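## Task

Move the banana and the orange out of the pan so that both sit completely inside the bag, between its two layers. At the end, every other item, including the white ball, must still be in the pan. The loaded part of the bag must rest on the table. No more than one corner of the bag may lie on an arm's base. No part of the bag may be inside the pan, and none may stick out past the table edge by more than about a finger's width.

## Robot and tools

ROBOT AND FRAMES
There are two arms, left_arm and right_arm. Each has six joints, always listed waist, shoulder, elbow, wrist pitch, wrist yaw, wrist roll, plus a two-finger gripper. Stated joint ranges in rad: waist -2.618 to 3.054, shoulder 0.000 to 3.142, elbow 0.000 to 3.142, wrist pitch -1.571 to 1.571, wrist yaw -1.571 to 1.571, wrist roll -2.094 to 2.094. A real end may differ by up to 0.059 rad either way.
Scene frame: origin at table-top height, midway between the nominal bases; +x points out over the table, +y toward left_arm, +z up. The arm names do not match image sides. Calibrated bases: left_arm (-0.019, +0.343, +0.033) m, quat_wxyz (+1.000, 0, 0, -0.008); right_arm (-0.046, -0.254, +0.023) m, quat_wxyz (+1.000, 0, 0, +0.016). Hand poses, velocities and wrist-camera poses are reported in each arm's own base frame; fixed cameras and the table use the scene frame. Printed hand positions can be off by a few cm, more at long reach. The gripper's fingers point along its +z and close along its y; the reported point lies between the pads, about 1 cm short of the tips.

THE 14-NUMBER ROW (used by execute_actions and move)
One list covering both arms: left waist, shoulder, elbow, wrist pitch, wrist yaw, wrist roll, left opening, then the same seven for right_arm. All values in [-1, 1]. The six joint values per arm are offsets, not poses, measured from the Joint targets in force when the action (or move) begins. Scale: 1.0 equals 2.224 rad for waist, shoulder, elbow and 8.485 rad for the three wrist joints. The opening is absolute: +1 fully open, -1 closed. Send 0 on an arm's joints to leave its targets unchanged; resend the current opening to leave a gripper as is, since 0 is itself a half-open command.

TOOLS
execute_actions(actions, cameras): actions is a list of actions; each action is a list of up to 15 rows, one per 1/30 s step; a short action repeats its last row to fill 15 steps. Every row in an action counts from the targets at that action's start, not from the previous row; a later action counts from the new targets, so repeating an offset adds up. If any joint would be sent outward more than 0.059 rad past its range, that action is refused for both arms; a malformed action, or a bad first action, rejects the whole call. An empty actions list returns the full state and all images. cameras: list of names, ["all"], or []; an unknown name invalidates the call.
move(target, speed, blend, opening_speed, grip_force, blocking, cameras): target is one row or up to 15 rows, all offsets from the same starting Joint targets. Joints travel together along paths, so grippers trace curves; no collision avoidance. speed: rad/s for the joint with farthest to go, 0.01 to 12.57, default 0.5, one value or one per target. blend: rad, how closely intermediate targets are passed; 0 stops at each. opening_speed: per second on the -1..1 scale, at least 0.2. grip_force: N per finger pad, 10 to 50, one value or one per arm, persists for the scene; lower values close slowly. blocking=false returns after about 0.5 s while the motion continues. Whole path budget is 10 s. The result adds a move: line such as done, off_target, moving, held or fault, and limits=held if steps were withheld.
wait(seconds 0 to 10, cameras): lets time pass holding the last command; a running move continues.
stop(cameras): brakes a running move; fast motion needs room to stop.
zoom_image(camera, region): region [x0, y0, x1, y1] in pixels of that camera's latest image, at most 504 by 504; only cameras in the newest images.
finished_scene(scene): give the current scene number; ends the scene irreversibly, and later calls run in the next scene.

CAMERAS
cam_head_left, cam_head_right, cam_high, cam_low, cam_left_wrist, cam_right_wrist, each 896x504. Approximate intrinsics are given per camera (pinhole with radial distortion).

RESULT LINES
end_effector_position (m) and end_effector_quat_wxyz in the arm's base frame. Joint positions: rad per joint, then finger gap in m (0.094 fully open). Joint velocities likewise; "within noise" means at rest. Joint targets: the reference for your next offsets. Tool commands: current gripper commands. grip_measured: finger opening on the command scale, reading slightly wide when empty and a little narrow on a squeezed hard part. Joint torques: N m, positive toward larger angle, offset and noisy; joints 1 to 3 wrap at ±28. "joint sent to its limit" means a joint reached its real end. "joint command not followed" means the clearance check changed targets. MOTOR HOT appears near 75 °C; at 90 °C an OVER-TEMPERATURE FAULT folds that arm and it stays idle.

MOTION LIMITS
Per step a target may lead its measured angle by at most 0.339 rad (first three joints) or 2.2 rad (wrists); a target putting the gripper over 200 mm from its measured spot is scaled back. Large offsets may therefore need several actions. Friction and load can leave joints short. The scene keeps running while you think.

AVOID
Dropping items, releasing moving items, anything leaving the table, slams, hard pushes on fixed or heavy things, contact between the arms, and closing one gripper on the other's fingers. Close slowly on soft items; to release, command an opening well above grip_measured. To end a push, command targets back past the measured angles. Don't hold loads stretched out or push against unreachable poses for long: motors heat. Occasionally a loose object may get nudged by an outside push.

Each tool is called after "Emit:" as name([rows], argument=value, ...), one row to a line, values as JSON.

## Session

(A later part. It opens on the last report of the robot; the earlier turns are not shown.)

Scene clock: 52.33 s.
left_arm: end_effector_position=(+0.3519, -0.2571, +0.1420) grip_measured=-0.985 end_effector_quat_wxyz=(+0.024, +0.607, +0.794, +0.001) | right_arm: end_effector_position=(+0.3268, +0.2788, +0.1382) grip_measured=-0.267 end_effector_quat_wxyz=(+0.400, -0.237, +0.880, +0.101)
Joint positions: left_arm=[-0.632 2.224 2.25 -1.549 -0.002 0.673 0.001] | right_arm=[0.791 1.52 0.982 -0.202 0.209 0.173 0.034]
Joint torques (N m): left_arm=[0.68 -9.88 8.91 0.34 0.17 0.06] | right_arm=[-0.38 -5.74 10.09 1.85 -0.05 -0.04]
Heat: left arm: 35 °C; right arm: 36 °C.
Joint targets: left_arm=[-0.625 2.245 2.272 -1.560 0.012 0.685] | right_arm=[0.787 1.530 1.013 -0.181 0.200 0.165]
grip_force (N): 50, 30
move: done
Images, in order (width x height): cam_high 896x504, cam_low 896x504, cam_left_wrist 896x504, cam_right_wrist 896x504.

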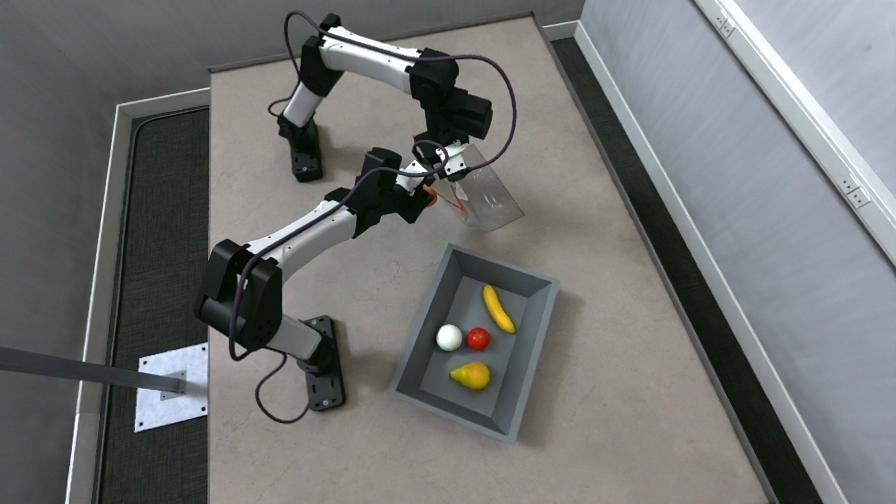

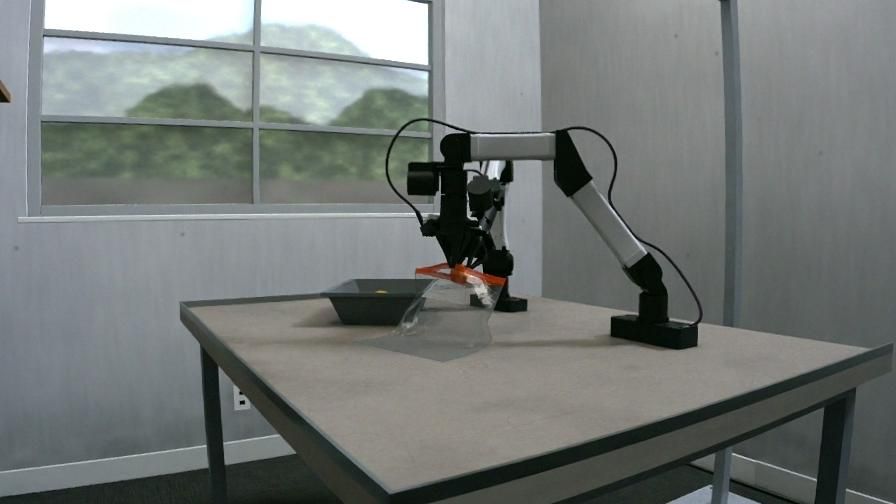

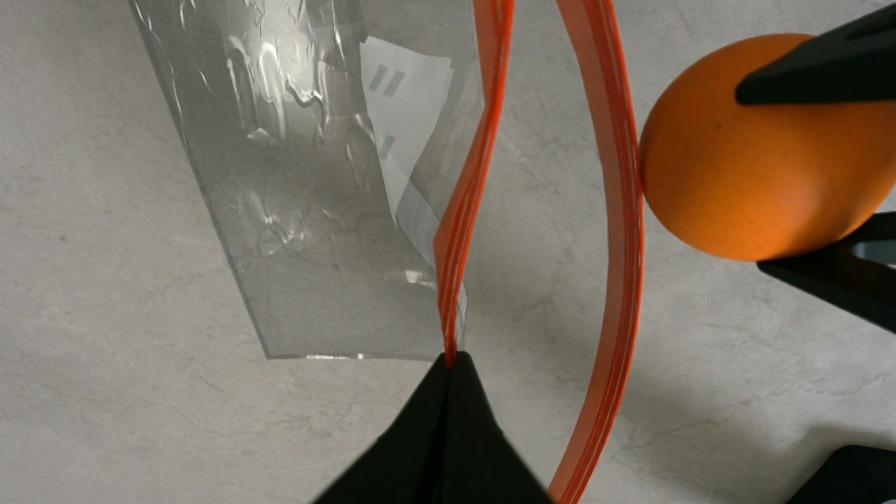

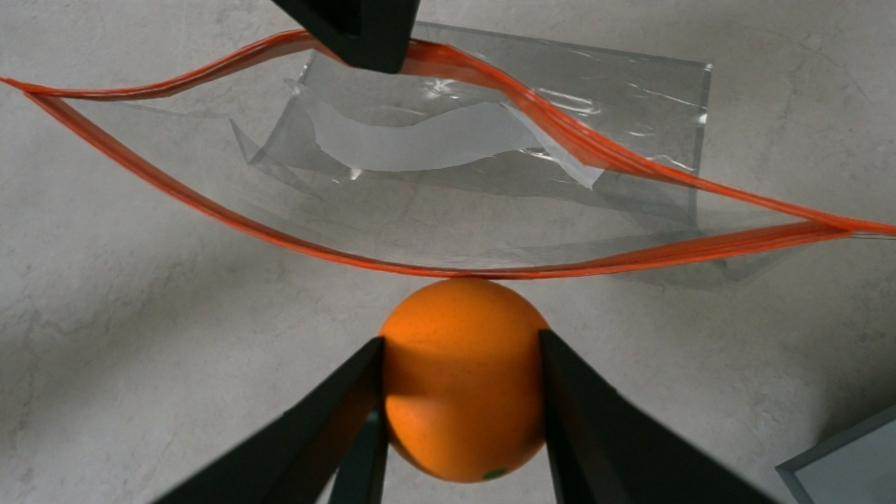

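Emit:
move([
  [0,0,0,0,0,0,-1,0,-0.0337,0.0198,-0.0137,0,0,-0.35],
  [0,0,0,0,0,0,-1,0.0103,0.071,0.094,-0.0064,0.0026,0.0035,-0.35],
], speed=0.2, blend=0.01, cameras=["cam_left_wrist","cam_right_wrist","cam_low","cam_high"])

Emit:
zoom_image(camera="cam_low", region=[340, 220, 540, 370])

Emit:
zoom_image(camera="cam_high", region=[340, 100, 560, 260])

Scene clock: 55.70 s.
left_arm: end_effector_position=(+0.3564, -0.2509, +0.1395) grip_measured=-0.985 end_effector_quat_wxyz=(+0.021, +0.600, +0.800, +0.002) | right_arm: end_effector_position=(+0.3503, +0.3082, +0.1528) grip_measured=-0.267 end_effector_quat_wxyz=(+0.397, -0.235, +0.881, +0.102)
Joint positions: left_arm=[-0.615 2.23 2.25 -1.549 -0.003 0.673 0.001] | right_arm=[0.802 1.649 1.176 -0.274 0.216 0.187 0.034]
Joint torques (N m): left_arm=[-0.59 -10.4 8.9 0.33 0.2 0.06] | right_arm=[-0.03 -7.83 7.19 1.63 0.06 0.04]
Heat: left arm: 36 °C; right arm: 36 °C.
Joint targets: left_arm=[-0.625 2.246 2.272 -1.560 0.012 0.685] | right_arm=[0.802 1.648 1.176 -0.272 0.215 0.186]
grip_force (N): 50, 30
move: held (right_arm; a check stopped the path); path passed 1 of 2 targets; limits=held; right_arm: the elbow is farthest, 0.046 rad from its target
joint command not followed: on one or more control steps a check withheld the commanded joint targets of the right arm, and it was not sent them on those steps.
cause: the commanded joint targets, or the way to them, would bring a part of the robot too close to another arm (this arm's wrist camera and the left arm's wrist (the part past the wrist yaw), at the place that arm is still heading or pushing toward).
Images, in order (width x height): cam_high 896x504, cam_low 896x504, cam_left_wrist 896x504, cam_right_wrist 896x504.

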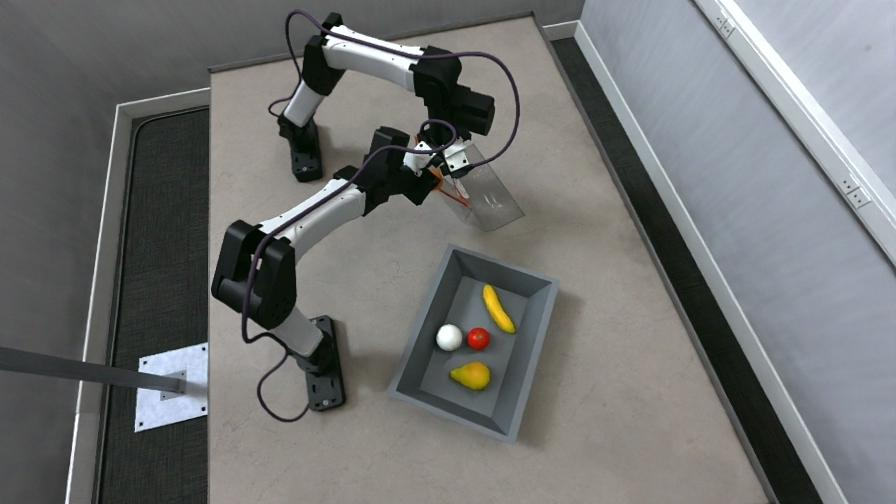

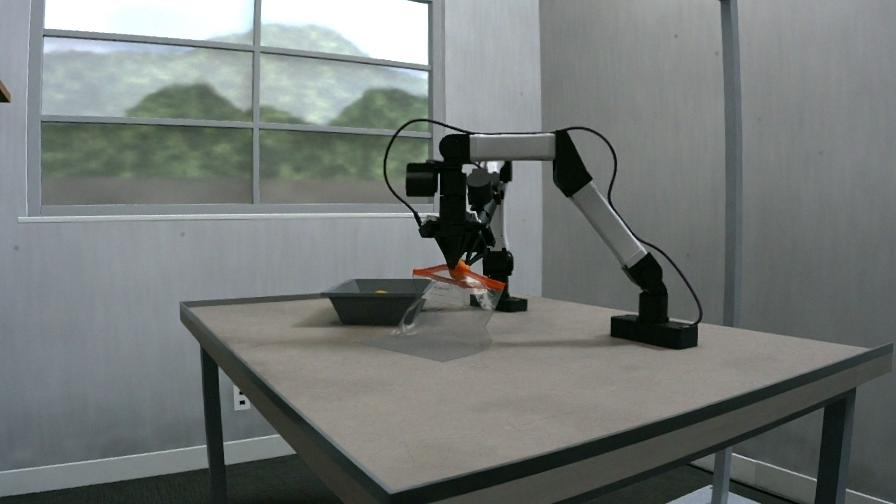

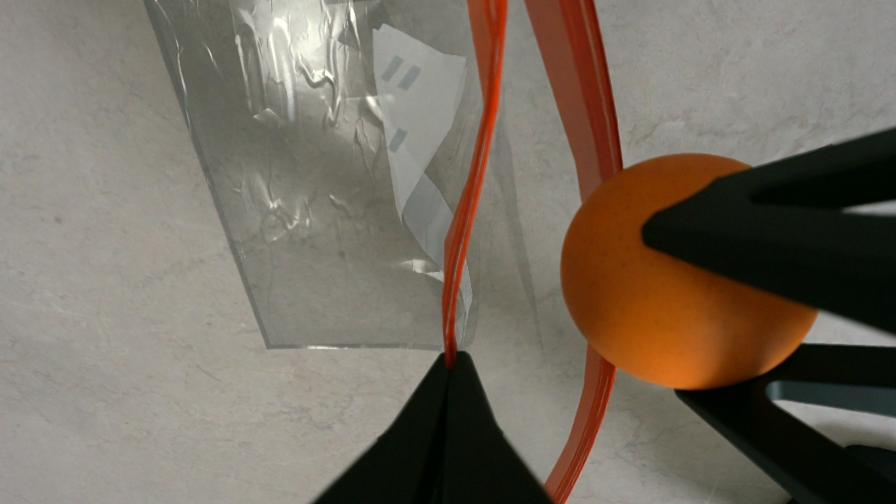

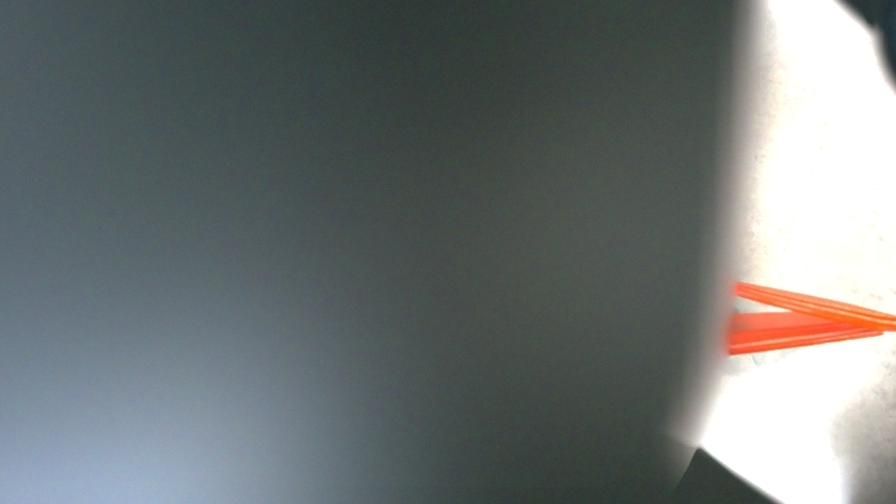

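Scaled by 2.520 from the camera's 896x504 image, which has a finer 1280x720 frame.

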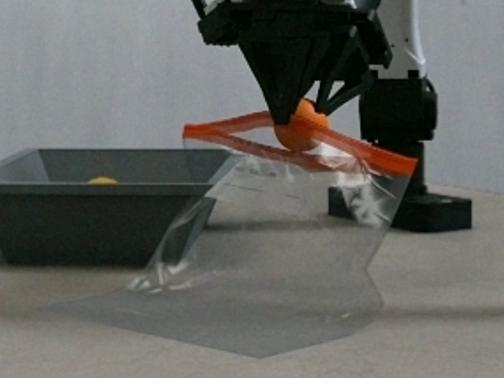

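Scaled by 2.291 from the camera's 896x504 image, which has a finer 1280x720 frame.

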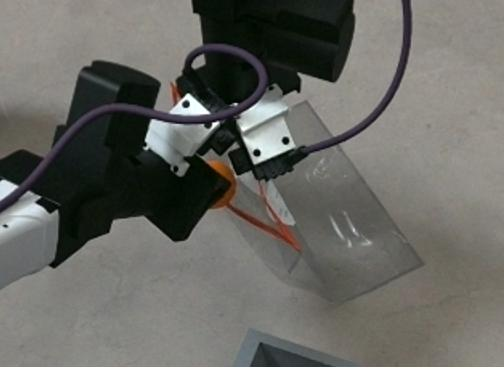

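Emit:
move([
  [0,0,0,0,0,0,-1,-0.0067,-0.0868,-0.067,-0.003,-0.0018,-0.0024,-0.35],
  [0,0,0,0,0,0,-1,0.0409,-0.0845,-0.304,0.1157,0.0171,-0.0113,-0.35],
], speed=0.35, blend=0.03, cameras=["cam_left_wrist","cam_right_wrist","cam_low","cam_high"])

Emit:
zoom_image(camera="cam_low", region=[340, 220, 540, 370])

Emit:
zoom_image(camera="cam_high", region=[340, 100, 560, 260])

Scene clock: 62.10 s.
left_arm: end_effector_position=(+0.3555, -0.2523, +0.1383) grip_measured=-0.985 end_effector_quat_wxyz=(+0.020, +0.602, +0.798, +0.002) | right_arm: end_effector_position=(+0.3059, +0.2797, +0.1377) grip_measured=-0.267 end_effector_quat_wxyz=(+0.583, -0.207, +0.770, +0.154)
Joint positions: left_arm=[-0.619 2.232 2.25 -1.549 -0.003 0.673 0.001] | right_arm=[0.885 1.482 0.502 0.686 0.35 0.098 0.034]
Joint torques (N m): left_arm=[-0.27 -10.62 8.92 0.33 0.19 0.06] | right_arm=[0.76 -7.17 5.96 2.1 0.11 -0.04]
Heat: left arm: 36 °C; right arm: 36 °C.
Joint targets: left_arm=[-0.625 2.245 2.272 -1.560 0.012 0.685] | right_arm=[0.893 1.460 0.499 0.710 0.361 0.091]
grip_force (N): 50, 30
move: done
Images, in order (width x height): cam_high 896x504, cam_low 896x504, cam_left_wrist 896x504, cam_right_wrist 896x504.

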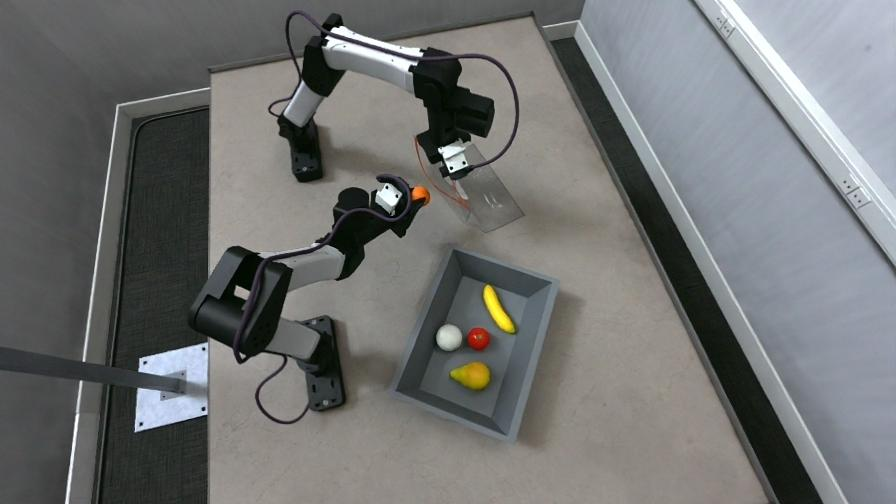

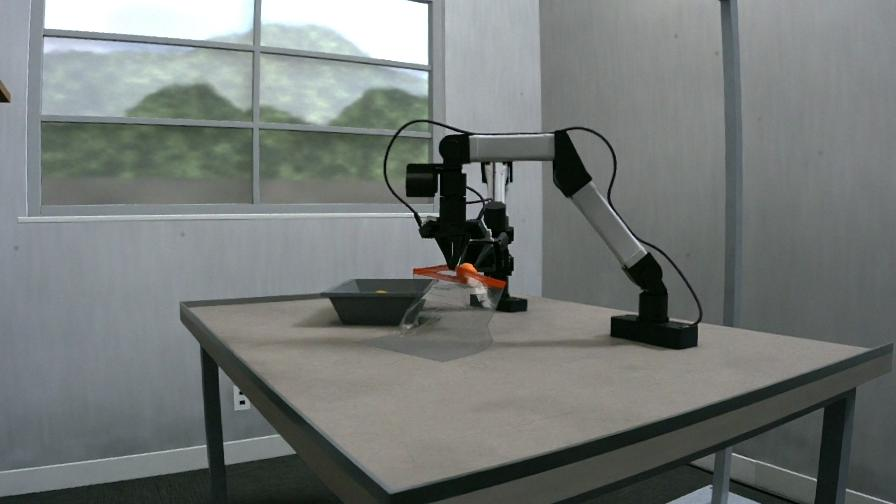

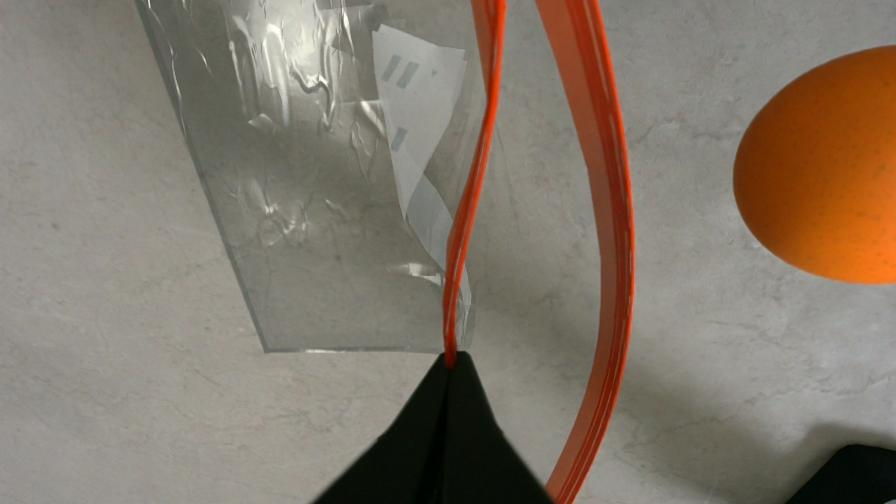

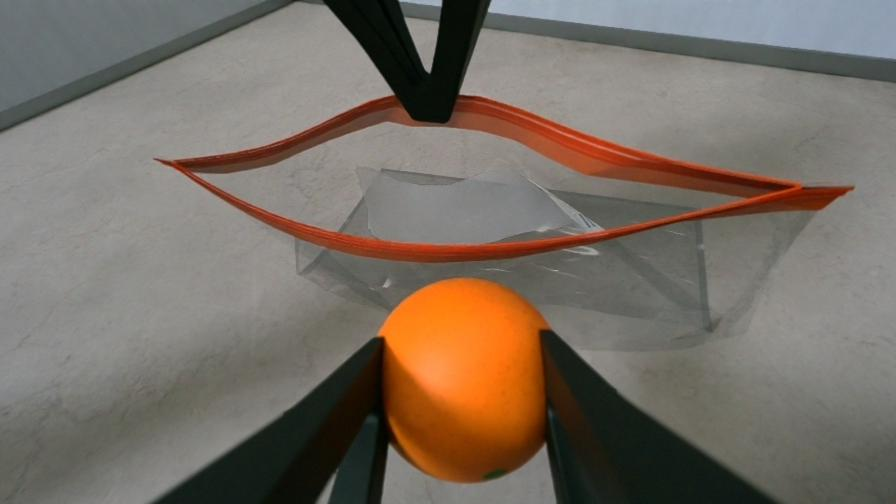

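Scaled by 2.520 from the camera's 896x504 image, which has a finer 1280x720 frame.

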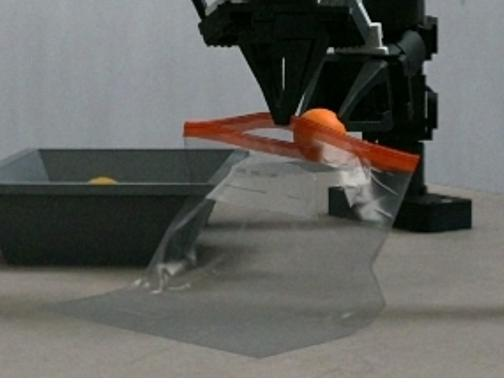

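Scaled by 2.291 from the camera's 896x504 image, which has a finer 1280x720 frame.

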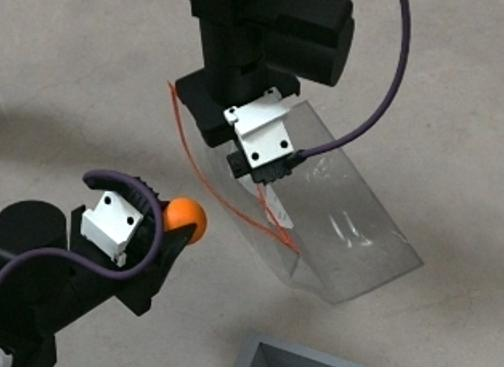

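Emit:
move(target=[0.0265,0.0405,0.009,0.0097,0,0.0074,-1,0,0,0,0,0,0,-0.35], speed=0.2, cameras=["cam_left_wrist","cam_right_wrist","cam_low"])

Emit:
zoom_image(camera="cam_low", region=[340, 220, 540, 370])

Scene clock: 64.70 s.
left_arm: end_effector_position=(+0.3845, -0.2443, +0.1063) grip_measured=-0.985 end_effector_quat_wxyz=(+0.016, +0.606, +0.795, +0.002) | right_arm: end_effector_position=(+0.3059, +0.2797, +0.1377) grip_measured=-0.267 end_effector_quat_wxyz=(+0.583, -0.207, +0.770, +0.154)
Joint positions: left_arm=[-0.567 2.321 2.271 -1.489 -0.002 0.736 0.001] | right_arm=[0.885 1.482 0.502 0.687 0.35 0.098 0.034]
Joint torques (N m): left_arm=[0.28 -11.17 8.99 0.55 0.18 0.05] | right_arm=[0.76 -7.19 5.96 2.13 0.13 -0.05]
Heat: left arm: 36 °C; right arm: 36 °C.
Joint targets: left_arm=[-0.566 2.336 2.292 -1.478 0.012 0.748] | right_arm=[0.893 1.460 0.499 0.710 0.360 0.091]
grip_force (N): 50, 30
move: done
Images, in order (width x height): cam_low 896x504, cam_left_wrist 896x504, cam_right_wrist 896x504.

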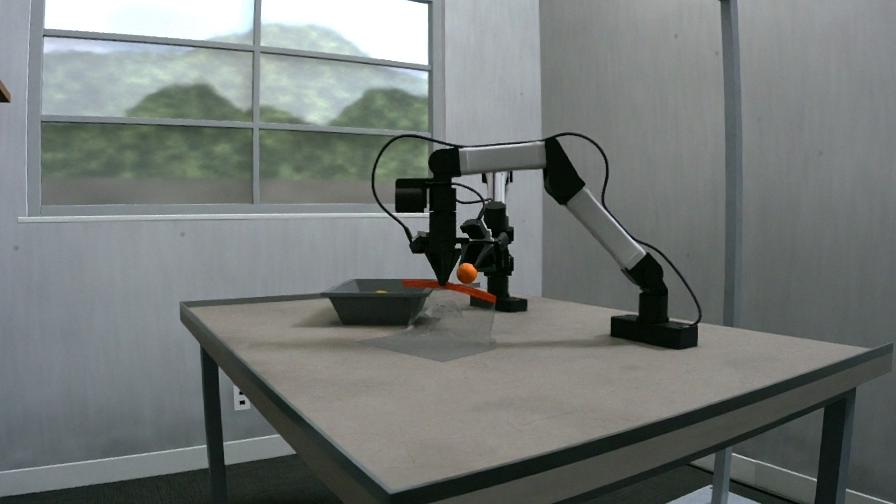

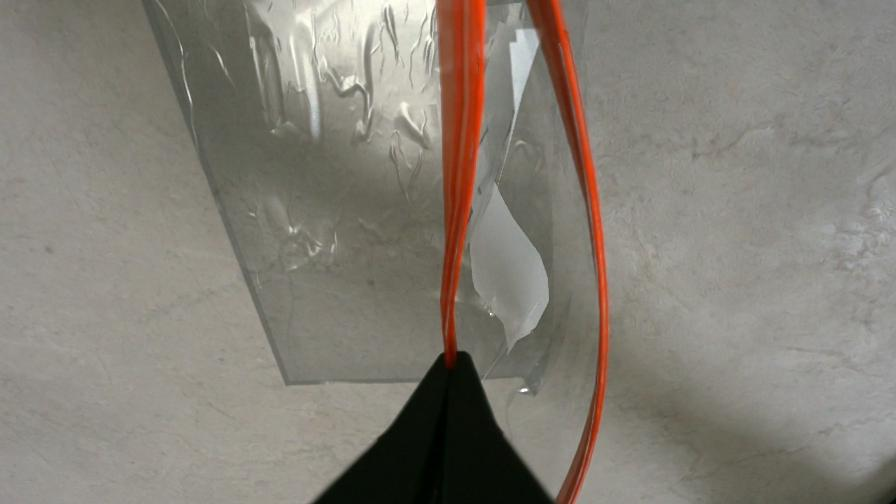

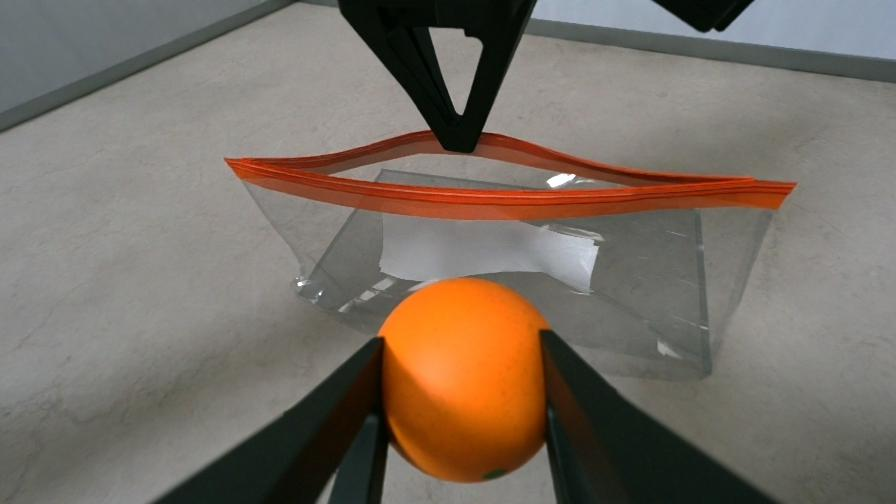

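Scaled by 2.520 from the camera's 896x504 image, which has a finer 1280x720 frame.

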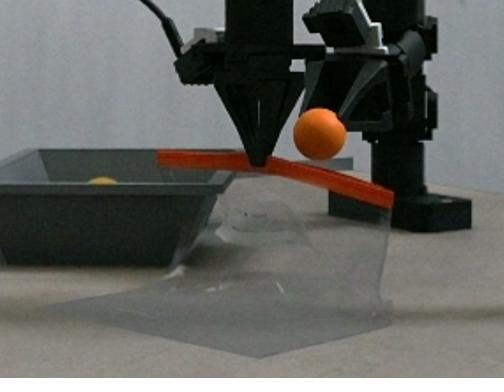

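Emit:
move(target=[0,0,0,0,0,0,-1,-0.2473,0,0,0,0,0,-0.35], speed=0.6)

Scene clock: 66.83 s.
left_arm: end_effector_position=(+0.3846, -0.2443, +0.1063) grip_measured=-0.985 end_effector_quat_wxyz=(+0.016, +0.606, +0.795, +0.002) | right_arm: end_effector_position=(+0.4061, +0.0823, +0.1379) grip_measured=-0.267 end_effector_quat_wxyz=(+0.604, +0.006, +0.797, -0.010)
Joint positions: left_arm=[-0.567 2.321 2.271 -1.488 -0.002 0.736 0.001] | right_arm=[0.347 1.482 0.502 0.687 0.356 0.097 0.034]
Joint torques (N m): left_arm=[0.28 -11.14 8.96 0.55 0.19 0.06] | right_arm=[-0.46 -7.19 5.94 2.13 0.08 -0.03]
Heat: left arm: 37 °C; right arm: 36 °C.
Joint targets: left_arm=[-0.566 2.336 2.292 -1.478 0.012 0.747] | right_arm=[0.343 1.460 0.499 0.710 0.360 0.090]
grip_force (N): 50, 30
move: done

Emit:
move([
  [-0.1133,-0.1376,-0.2878,0.0369,0,-0.0311,-1,0,0,0,0,0,0,-0.35],
  [-0.0198,-0.0634,-0.0288,-0.0026,0,-0.0058,-1,0,0,0,0,0,0,-0.35],
], speed=0.4, blend=0.02, cameras=["cam_left_wrist","cam_right_wrist","cam_low","cam_high","cam_head_right"])

Emit:
zoom_image(camera="cam_low", region=[340, 220, 540, 370])

Emit:
zoom_image(camera="cam_high", region=[340, 100, 560, 260])

Emit:
zoom_image(camera="cam_head_right", region=[280, 200, 480, 340])

Scene clock: 71.30 s.
left_arm: end_effector_position=(+0.3613, -0.2534, +0.1541) grip_measured=-0.985 end_effector_quat_wxyz=(+0.060, +0.604, +0.795, +0.003) | right_arm: end_effector_position=(+0.4061, +0.0823, +0.1379) grip_measured=-0.267 end_effector_quat_wxyz=(+0.604, +0.006, +0.797, -0.010)
Joint positions: left_arm=[-0.612 2.171 2.207 -1.488 -0.001 0.686 0.001] | right_arm=[0.347 1.482 0.502 0.687 0.356 0.097 0.034]
Joint torques (N m): left_arm=[0.39 -9.44 8.96 0.5 0.18 0.09] | right_arm=[-0.4 -7.19 5.96 2.12 0.08 -0.03]
Heat: left arm: 37 °C; right arm: 35 °C.
Joint targets: left_arm=[-0.610 2.194 2.228 -1.500 0.012 0.698] | right_arm=[0.343 1.460 0.499 0.710 0.360 0.090]
grip_force (N): 50, 30
move: done
Images, in order (width x height): cam_head_right 896x504, cam_high 896x504, cam_low 896x504, cam_left_wrist 896x504, cam_right_wrist 896x504.

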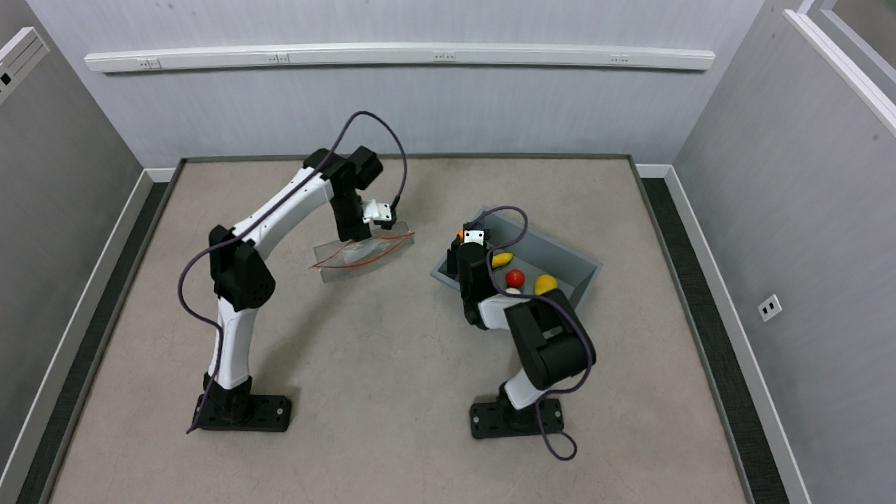

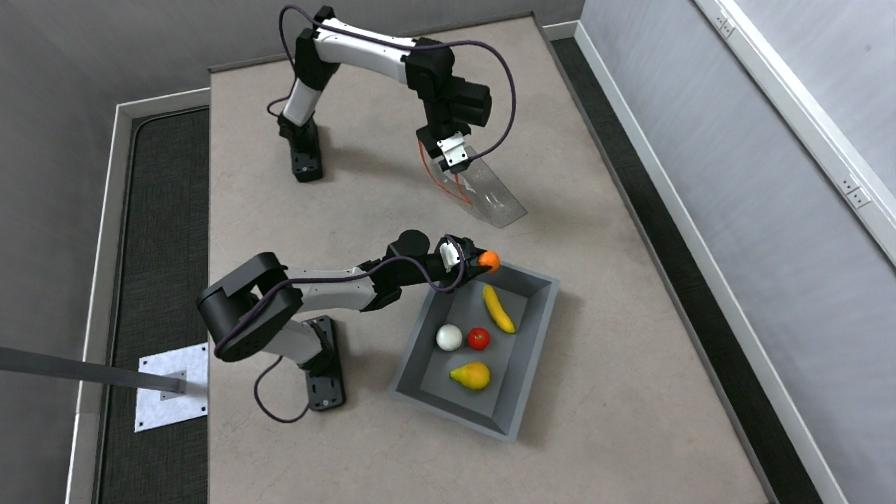

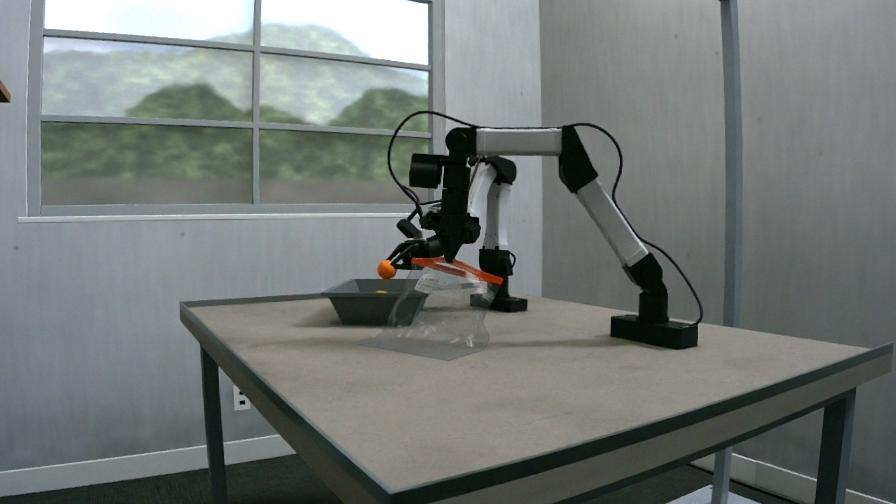

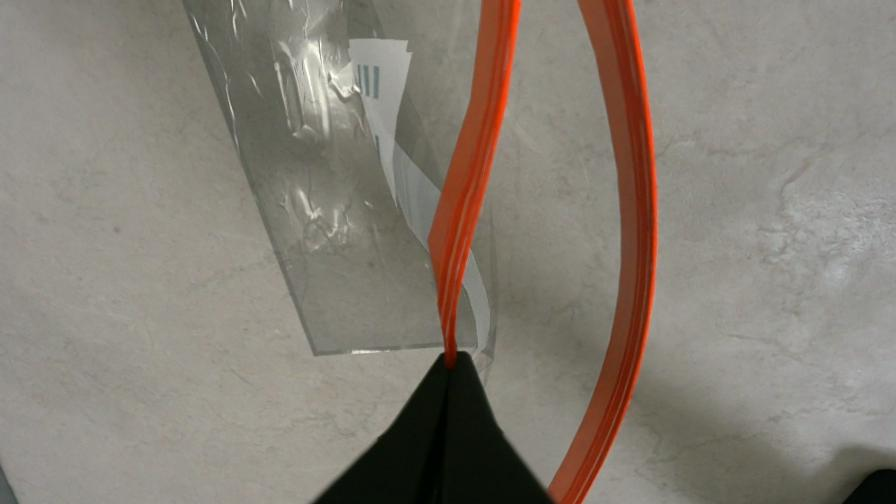

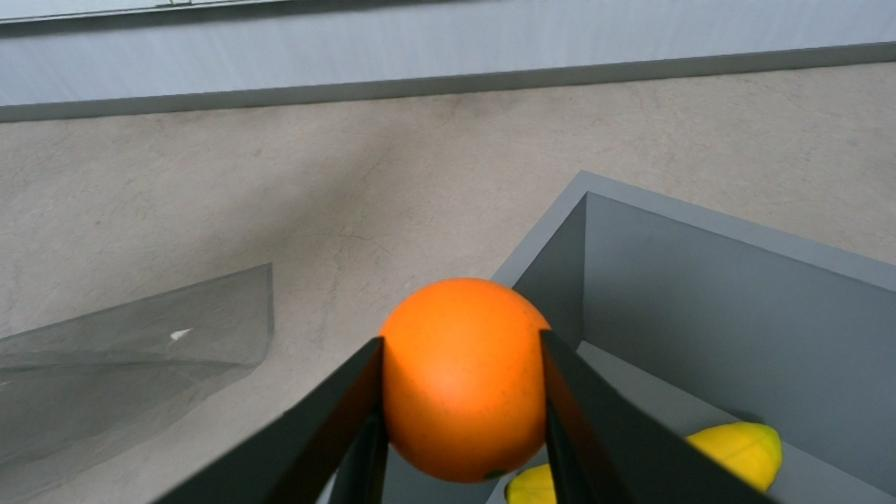

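Scaled by 2.520 from the camera's 896x504 image, which has a finer 1280x720 frame.

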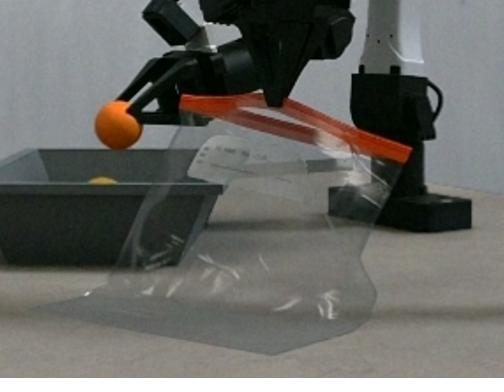

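Scaled by 2.291 from the camera's 896x504 image, which has a finer 1280x720 frame.

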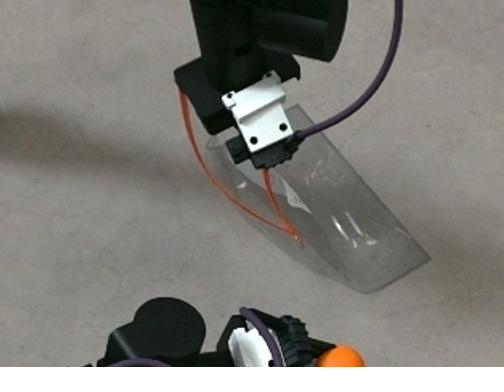

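Scaled by 2.520 from the camera's 896x504 image, which has a finer 1280x720 frame.

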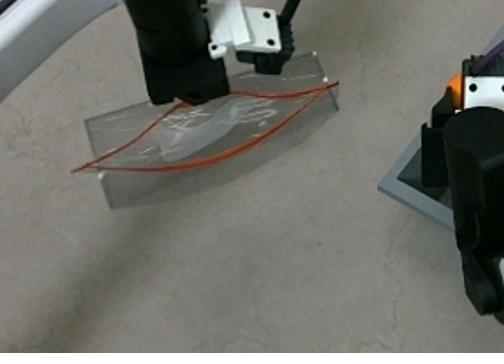

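Emit:
move([
  [0,0,0,0,0,0,-1,0,-0.1326,-0.0472,-0.023,0.0141,0.0047,-0.35],
  [0,0,0,0,0,0,-1,0.3035,-0.1326,-0.0472,-0.023,0.0141,0.0047,-0.35],
], speed=0.6, blend=0.1, cameras=["cam_left_wrist","cam_right_wrist","cam_low","cam_high"])

Emit:
zoom_image(camera="cam_high", region=[340, 100, 560, 260])

Emit:
zoom_image(camera="cam_low", region=[340, 220, 540, 370])

Scene clock: 74.87 s.
left_arm: end_effector_position=(+0.3612, -0.2534, +0.1541) grip_measured=-0.985 end_effector_quat_wxyz=(+0.060, +0.604, +0.795, +0.003) | right_arm: end_effector_position=(+0.2561, +0.2603, +0.1639) grip_measured=-0.267 end_effector_quat_wxyz=(+0.594, -0.207, +0.761, +0.158)
Joint positions: left_arm=[-0.612 2.171 2.207 -1.488 -0.001 0.687 0.001] | right_arm=[1.011 1.185 0.398 0.509 0.47 0.123 0.034]
Joint torques (N m): left_arm=[0.36 -9.46 8.95 0.51 0.17 0.07] | right_arm=[0.66 -5.14 6.49 1.93 0.14 0.12]
Heat: left arm: 37 °C; right arm: 35 °C.
Joint targets: left_arm=[-0.610 2.194 2.228 -1.500 0.012 0.698] | right_arm=[1.017 1.165 0.395 0.515 0.480 0.130]
grip_force (N): 50, 30
move: done
Images, in order (width x height): cam_high 896x504, cam_low 896x504, cam_left_wrist 896x504, cam_right_wrist 896x504.

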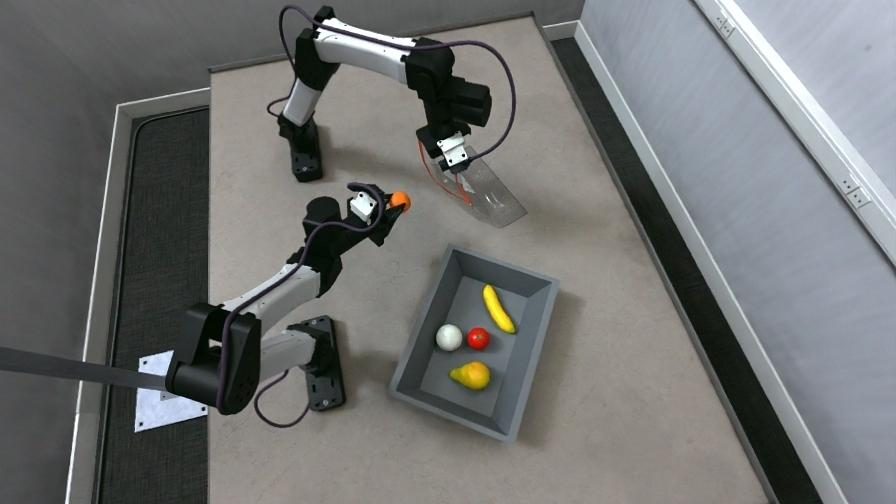

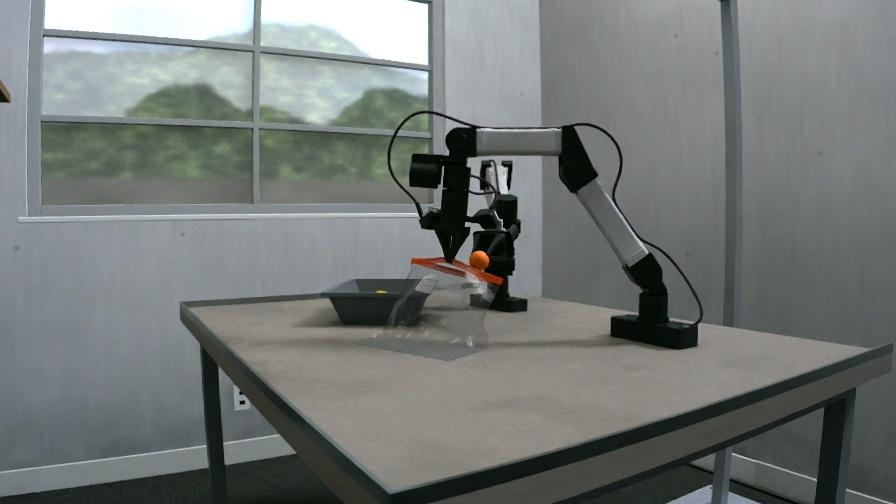

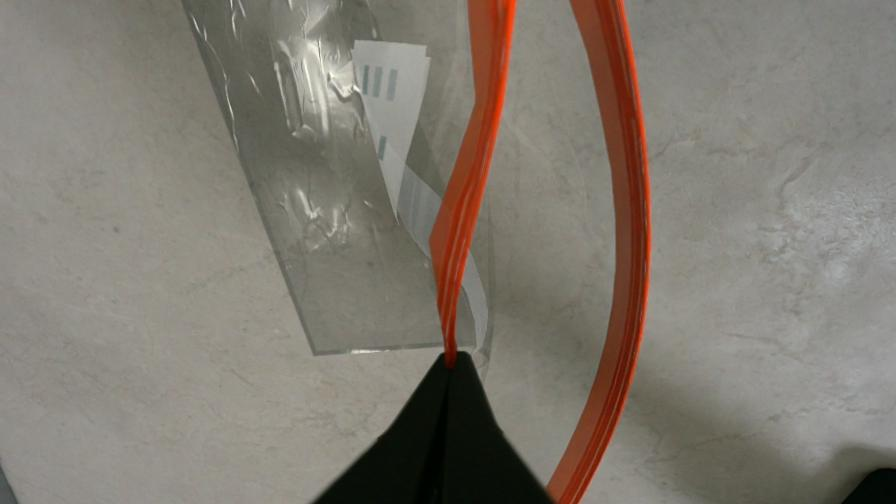

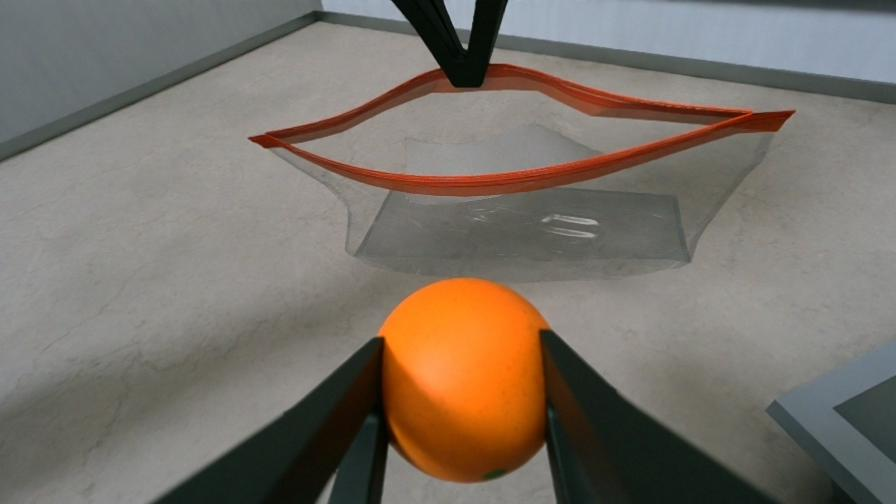

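Scaled by 2.291 from the camera's 896x504 image, which has a finer 1280x720 frame.

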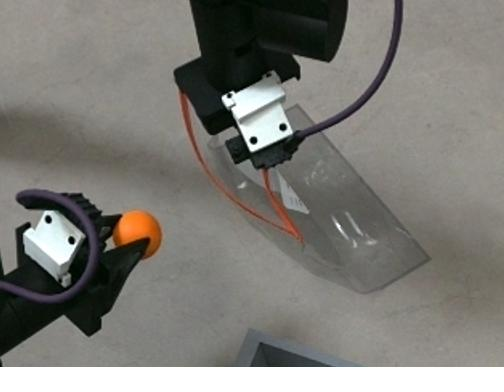

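Scaled by 2.520 from the camera's 896x504 image, which has a finer 1280x720 frame.

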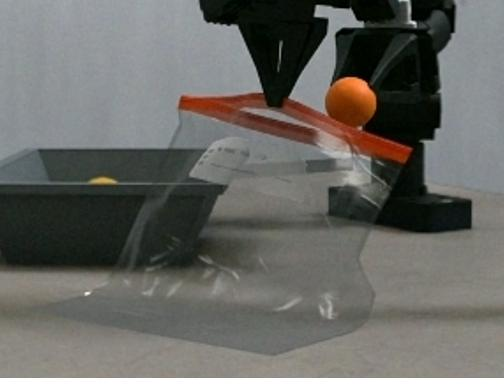

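Emit:
move([
  [0,0,0,0,0,0,-1,0,-0.0427,0.0607,-0.0271,0,0,-0.35],
  [0,0,0,0,0,0,-1,-0.0769,0.1709,0.1978,-0.0077,-0.02,-0.0059,-0.35],
], speed=0.25, blend=0.02, cameras=["cam_left_wrist","cam_right_wrist","cam_low","cam_high"])

Emit:
zoom_image(camera="cam_high", region=[340, 100, 560, 260])

Emit:
zoom_image(camera="cam_low", region=[340, 220, 540, 370])

Scene clock: 79.60 s.
left_arm: end_effector_position=(+0.3612, -0.2534, +0.1541) grip_measured=-0.985 end_effector_quat_wxyz=(+0.060, +0.604, +0.795, +0.003) | right_arm: end_effector_position=(+0.3447, +0.3113, +0.1861) grip_measured=-0.267 end_effector_quat_wxyz=(+0.578, -0.210, +0.774, +0.150)
Joint positions: left_arm=[-0.612 2.171 2.207 -1.488 -0.001 0.687 0.001] | right_arm=[0.853 1.536 0.804 0.426 0.32 0.088 0.034]
Joint torques (N m): left_arm=[0.39 -9.43 8.96 0.5 0.16 0.05] | right_arm=[-0.55 -5.72 9.91 2.11 -0.03 -0.02]
Heat: left arm: 36 °C; right arm: 35 °C.
Joint targets: left_arm=[-0.610 2.194 2.228 -1.500 0.012 0.698] | right_arm=[0.847 1.545 0.835 0.449 0.310 0.080]
grip_force (N): 50, 30
move: done
Images, in order (width x height): cam_high 896x504, cam_low 896x504, cam_left_wrist 896x504, cam_right_wrist 896x504.

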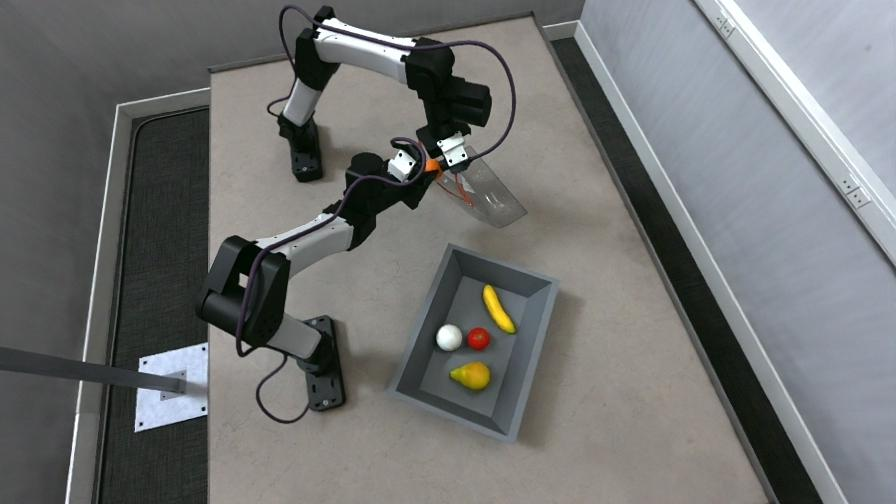

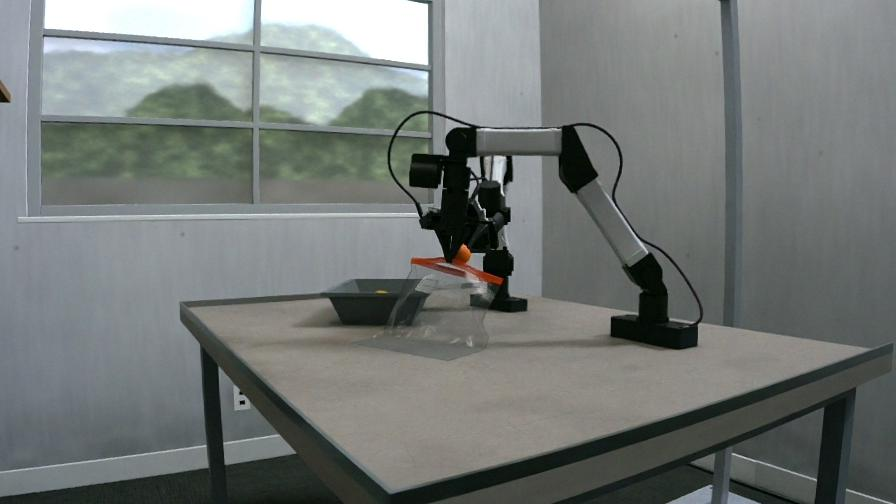

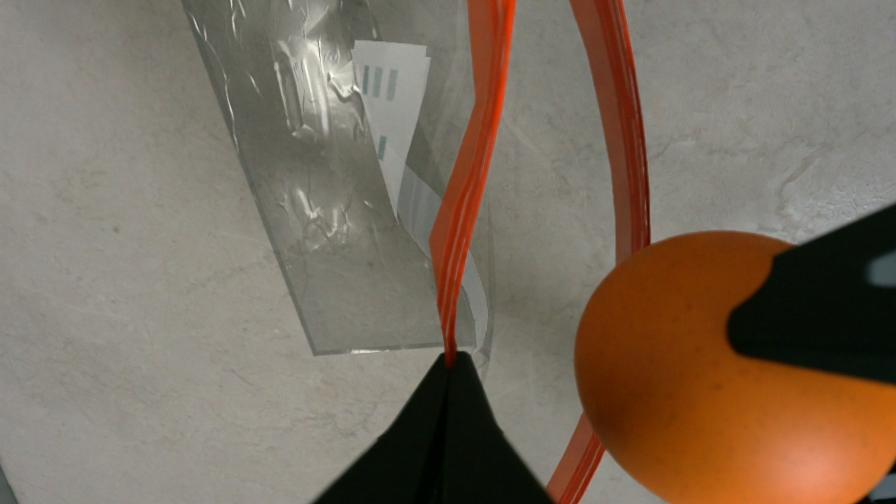

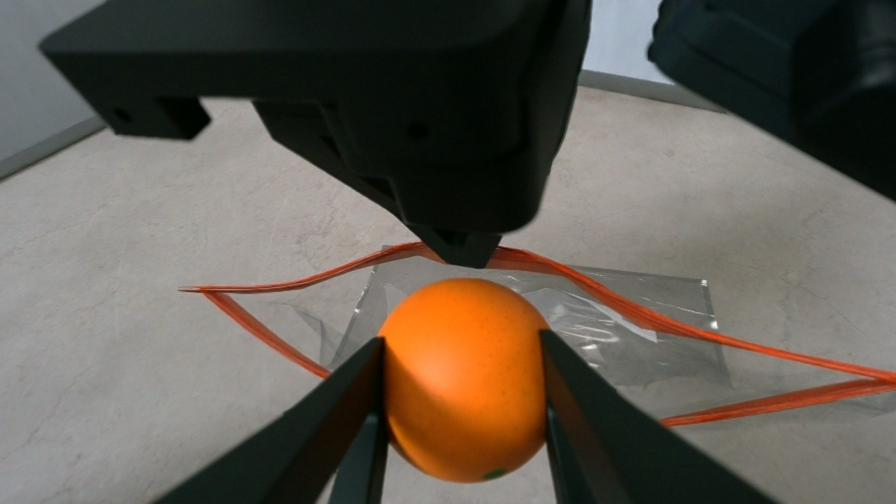

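Scaled by 2.291 from the camera's 896x504 image, which has a finer 1280x720 frame.

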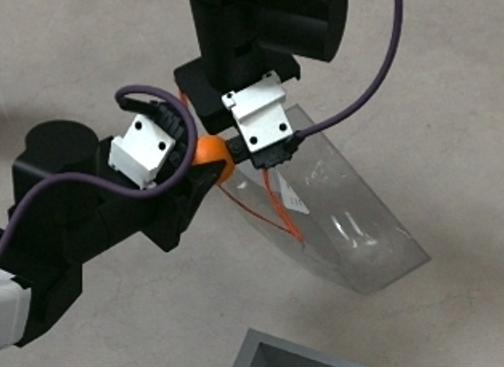

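Scaled by 2.520 from the camera's 896x504 image, which has a finer 1280x720 frame.

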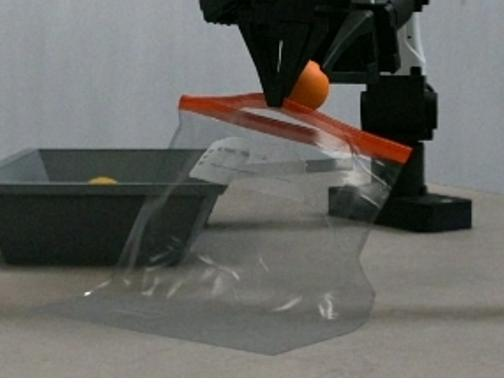

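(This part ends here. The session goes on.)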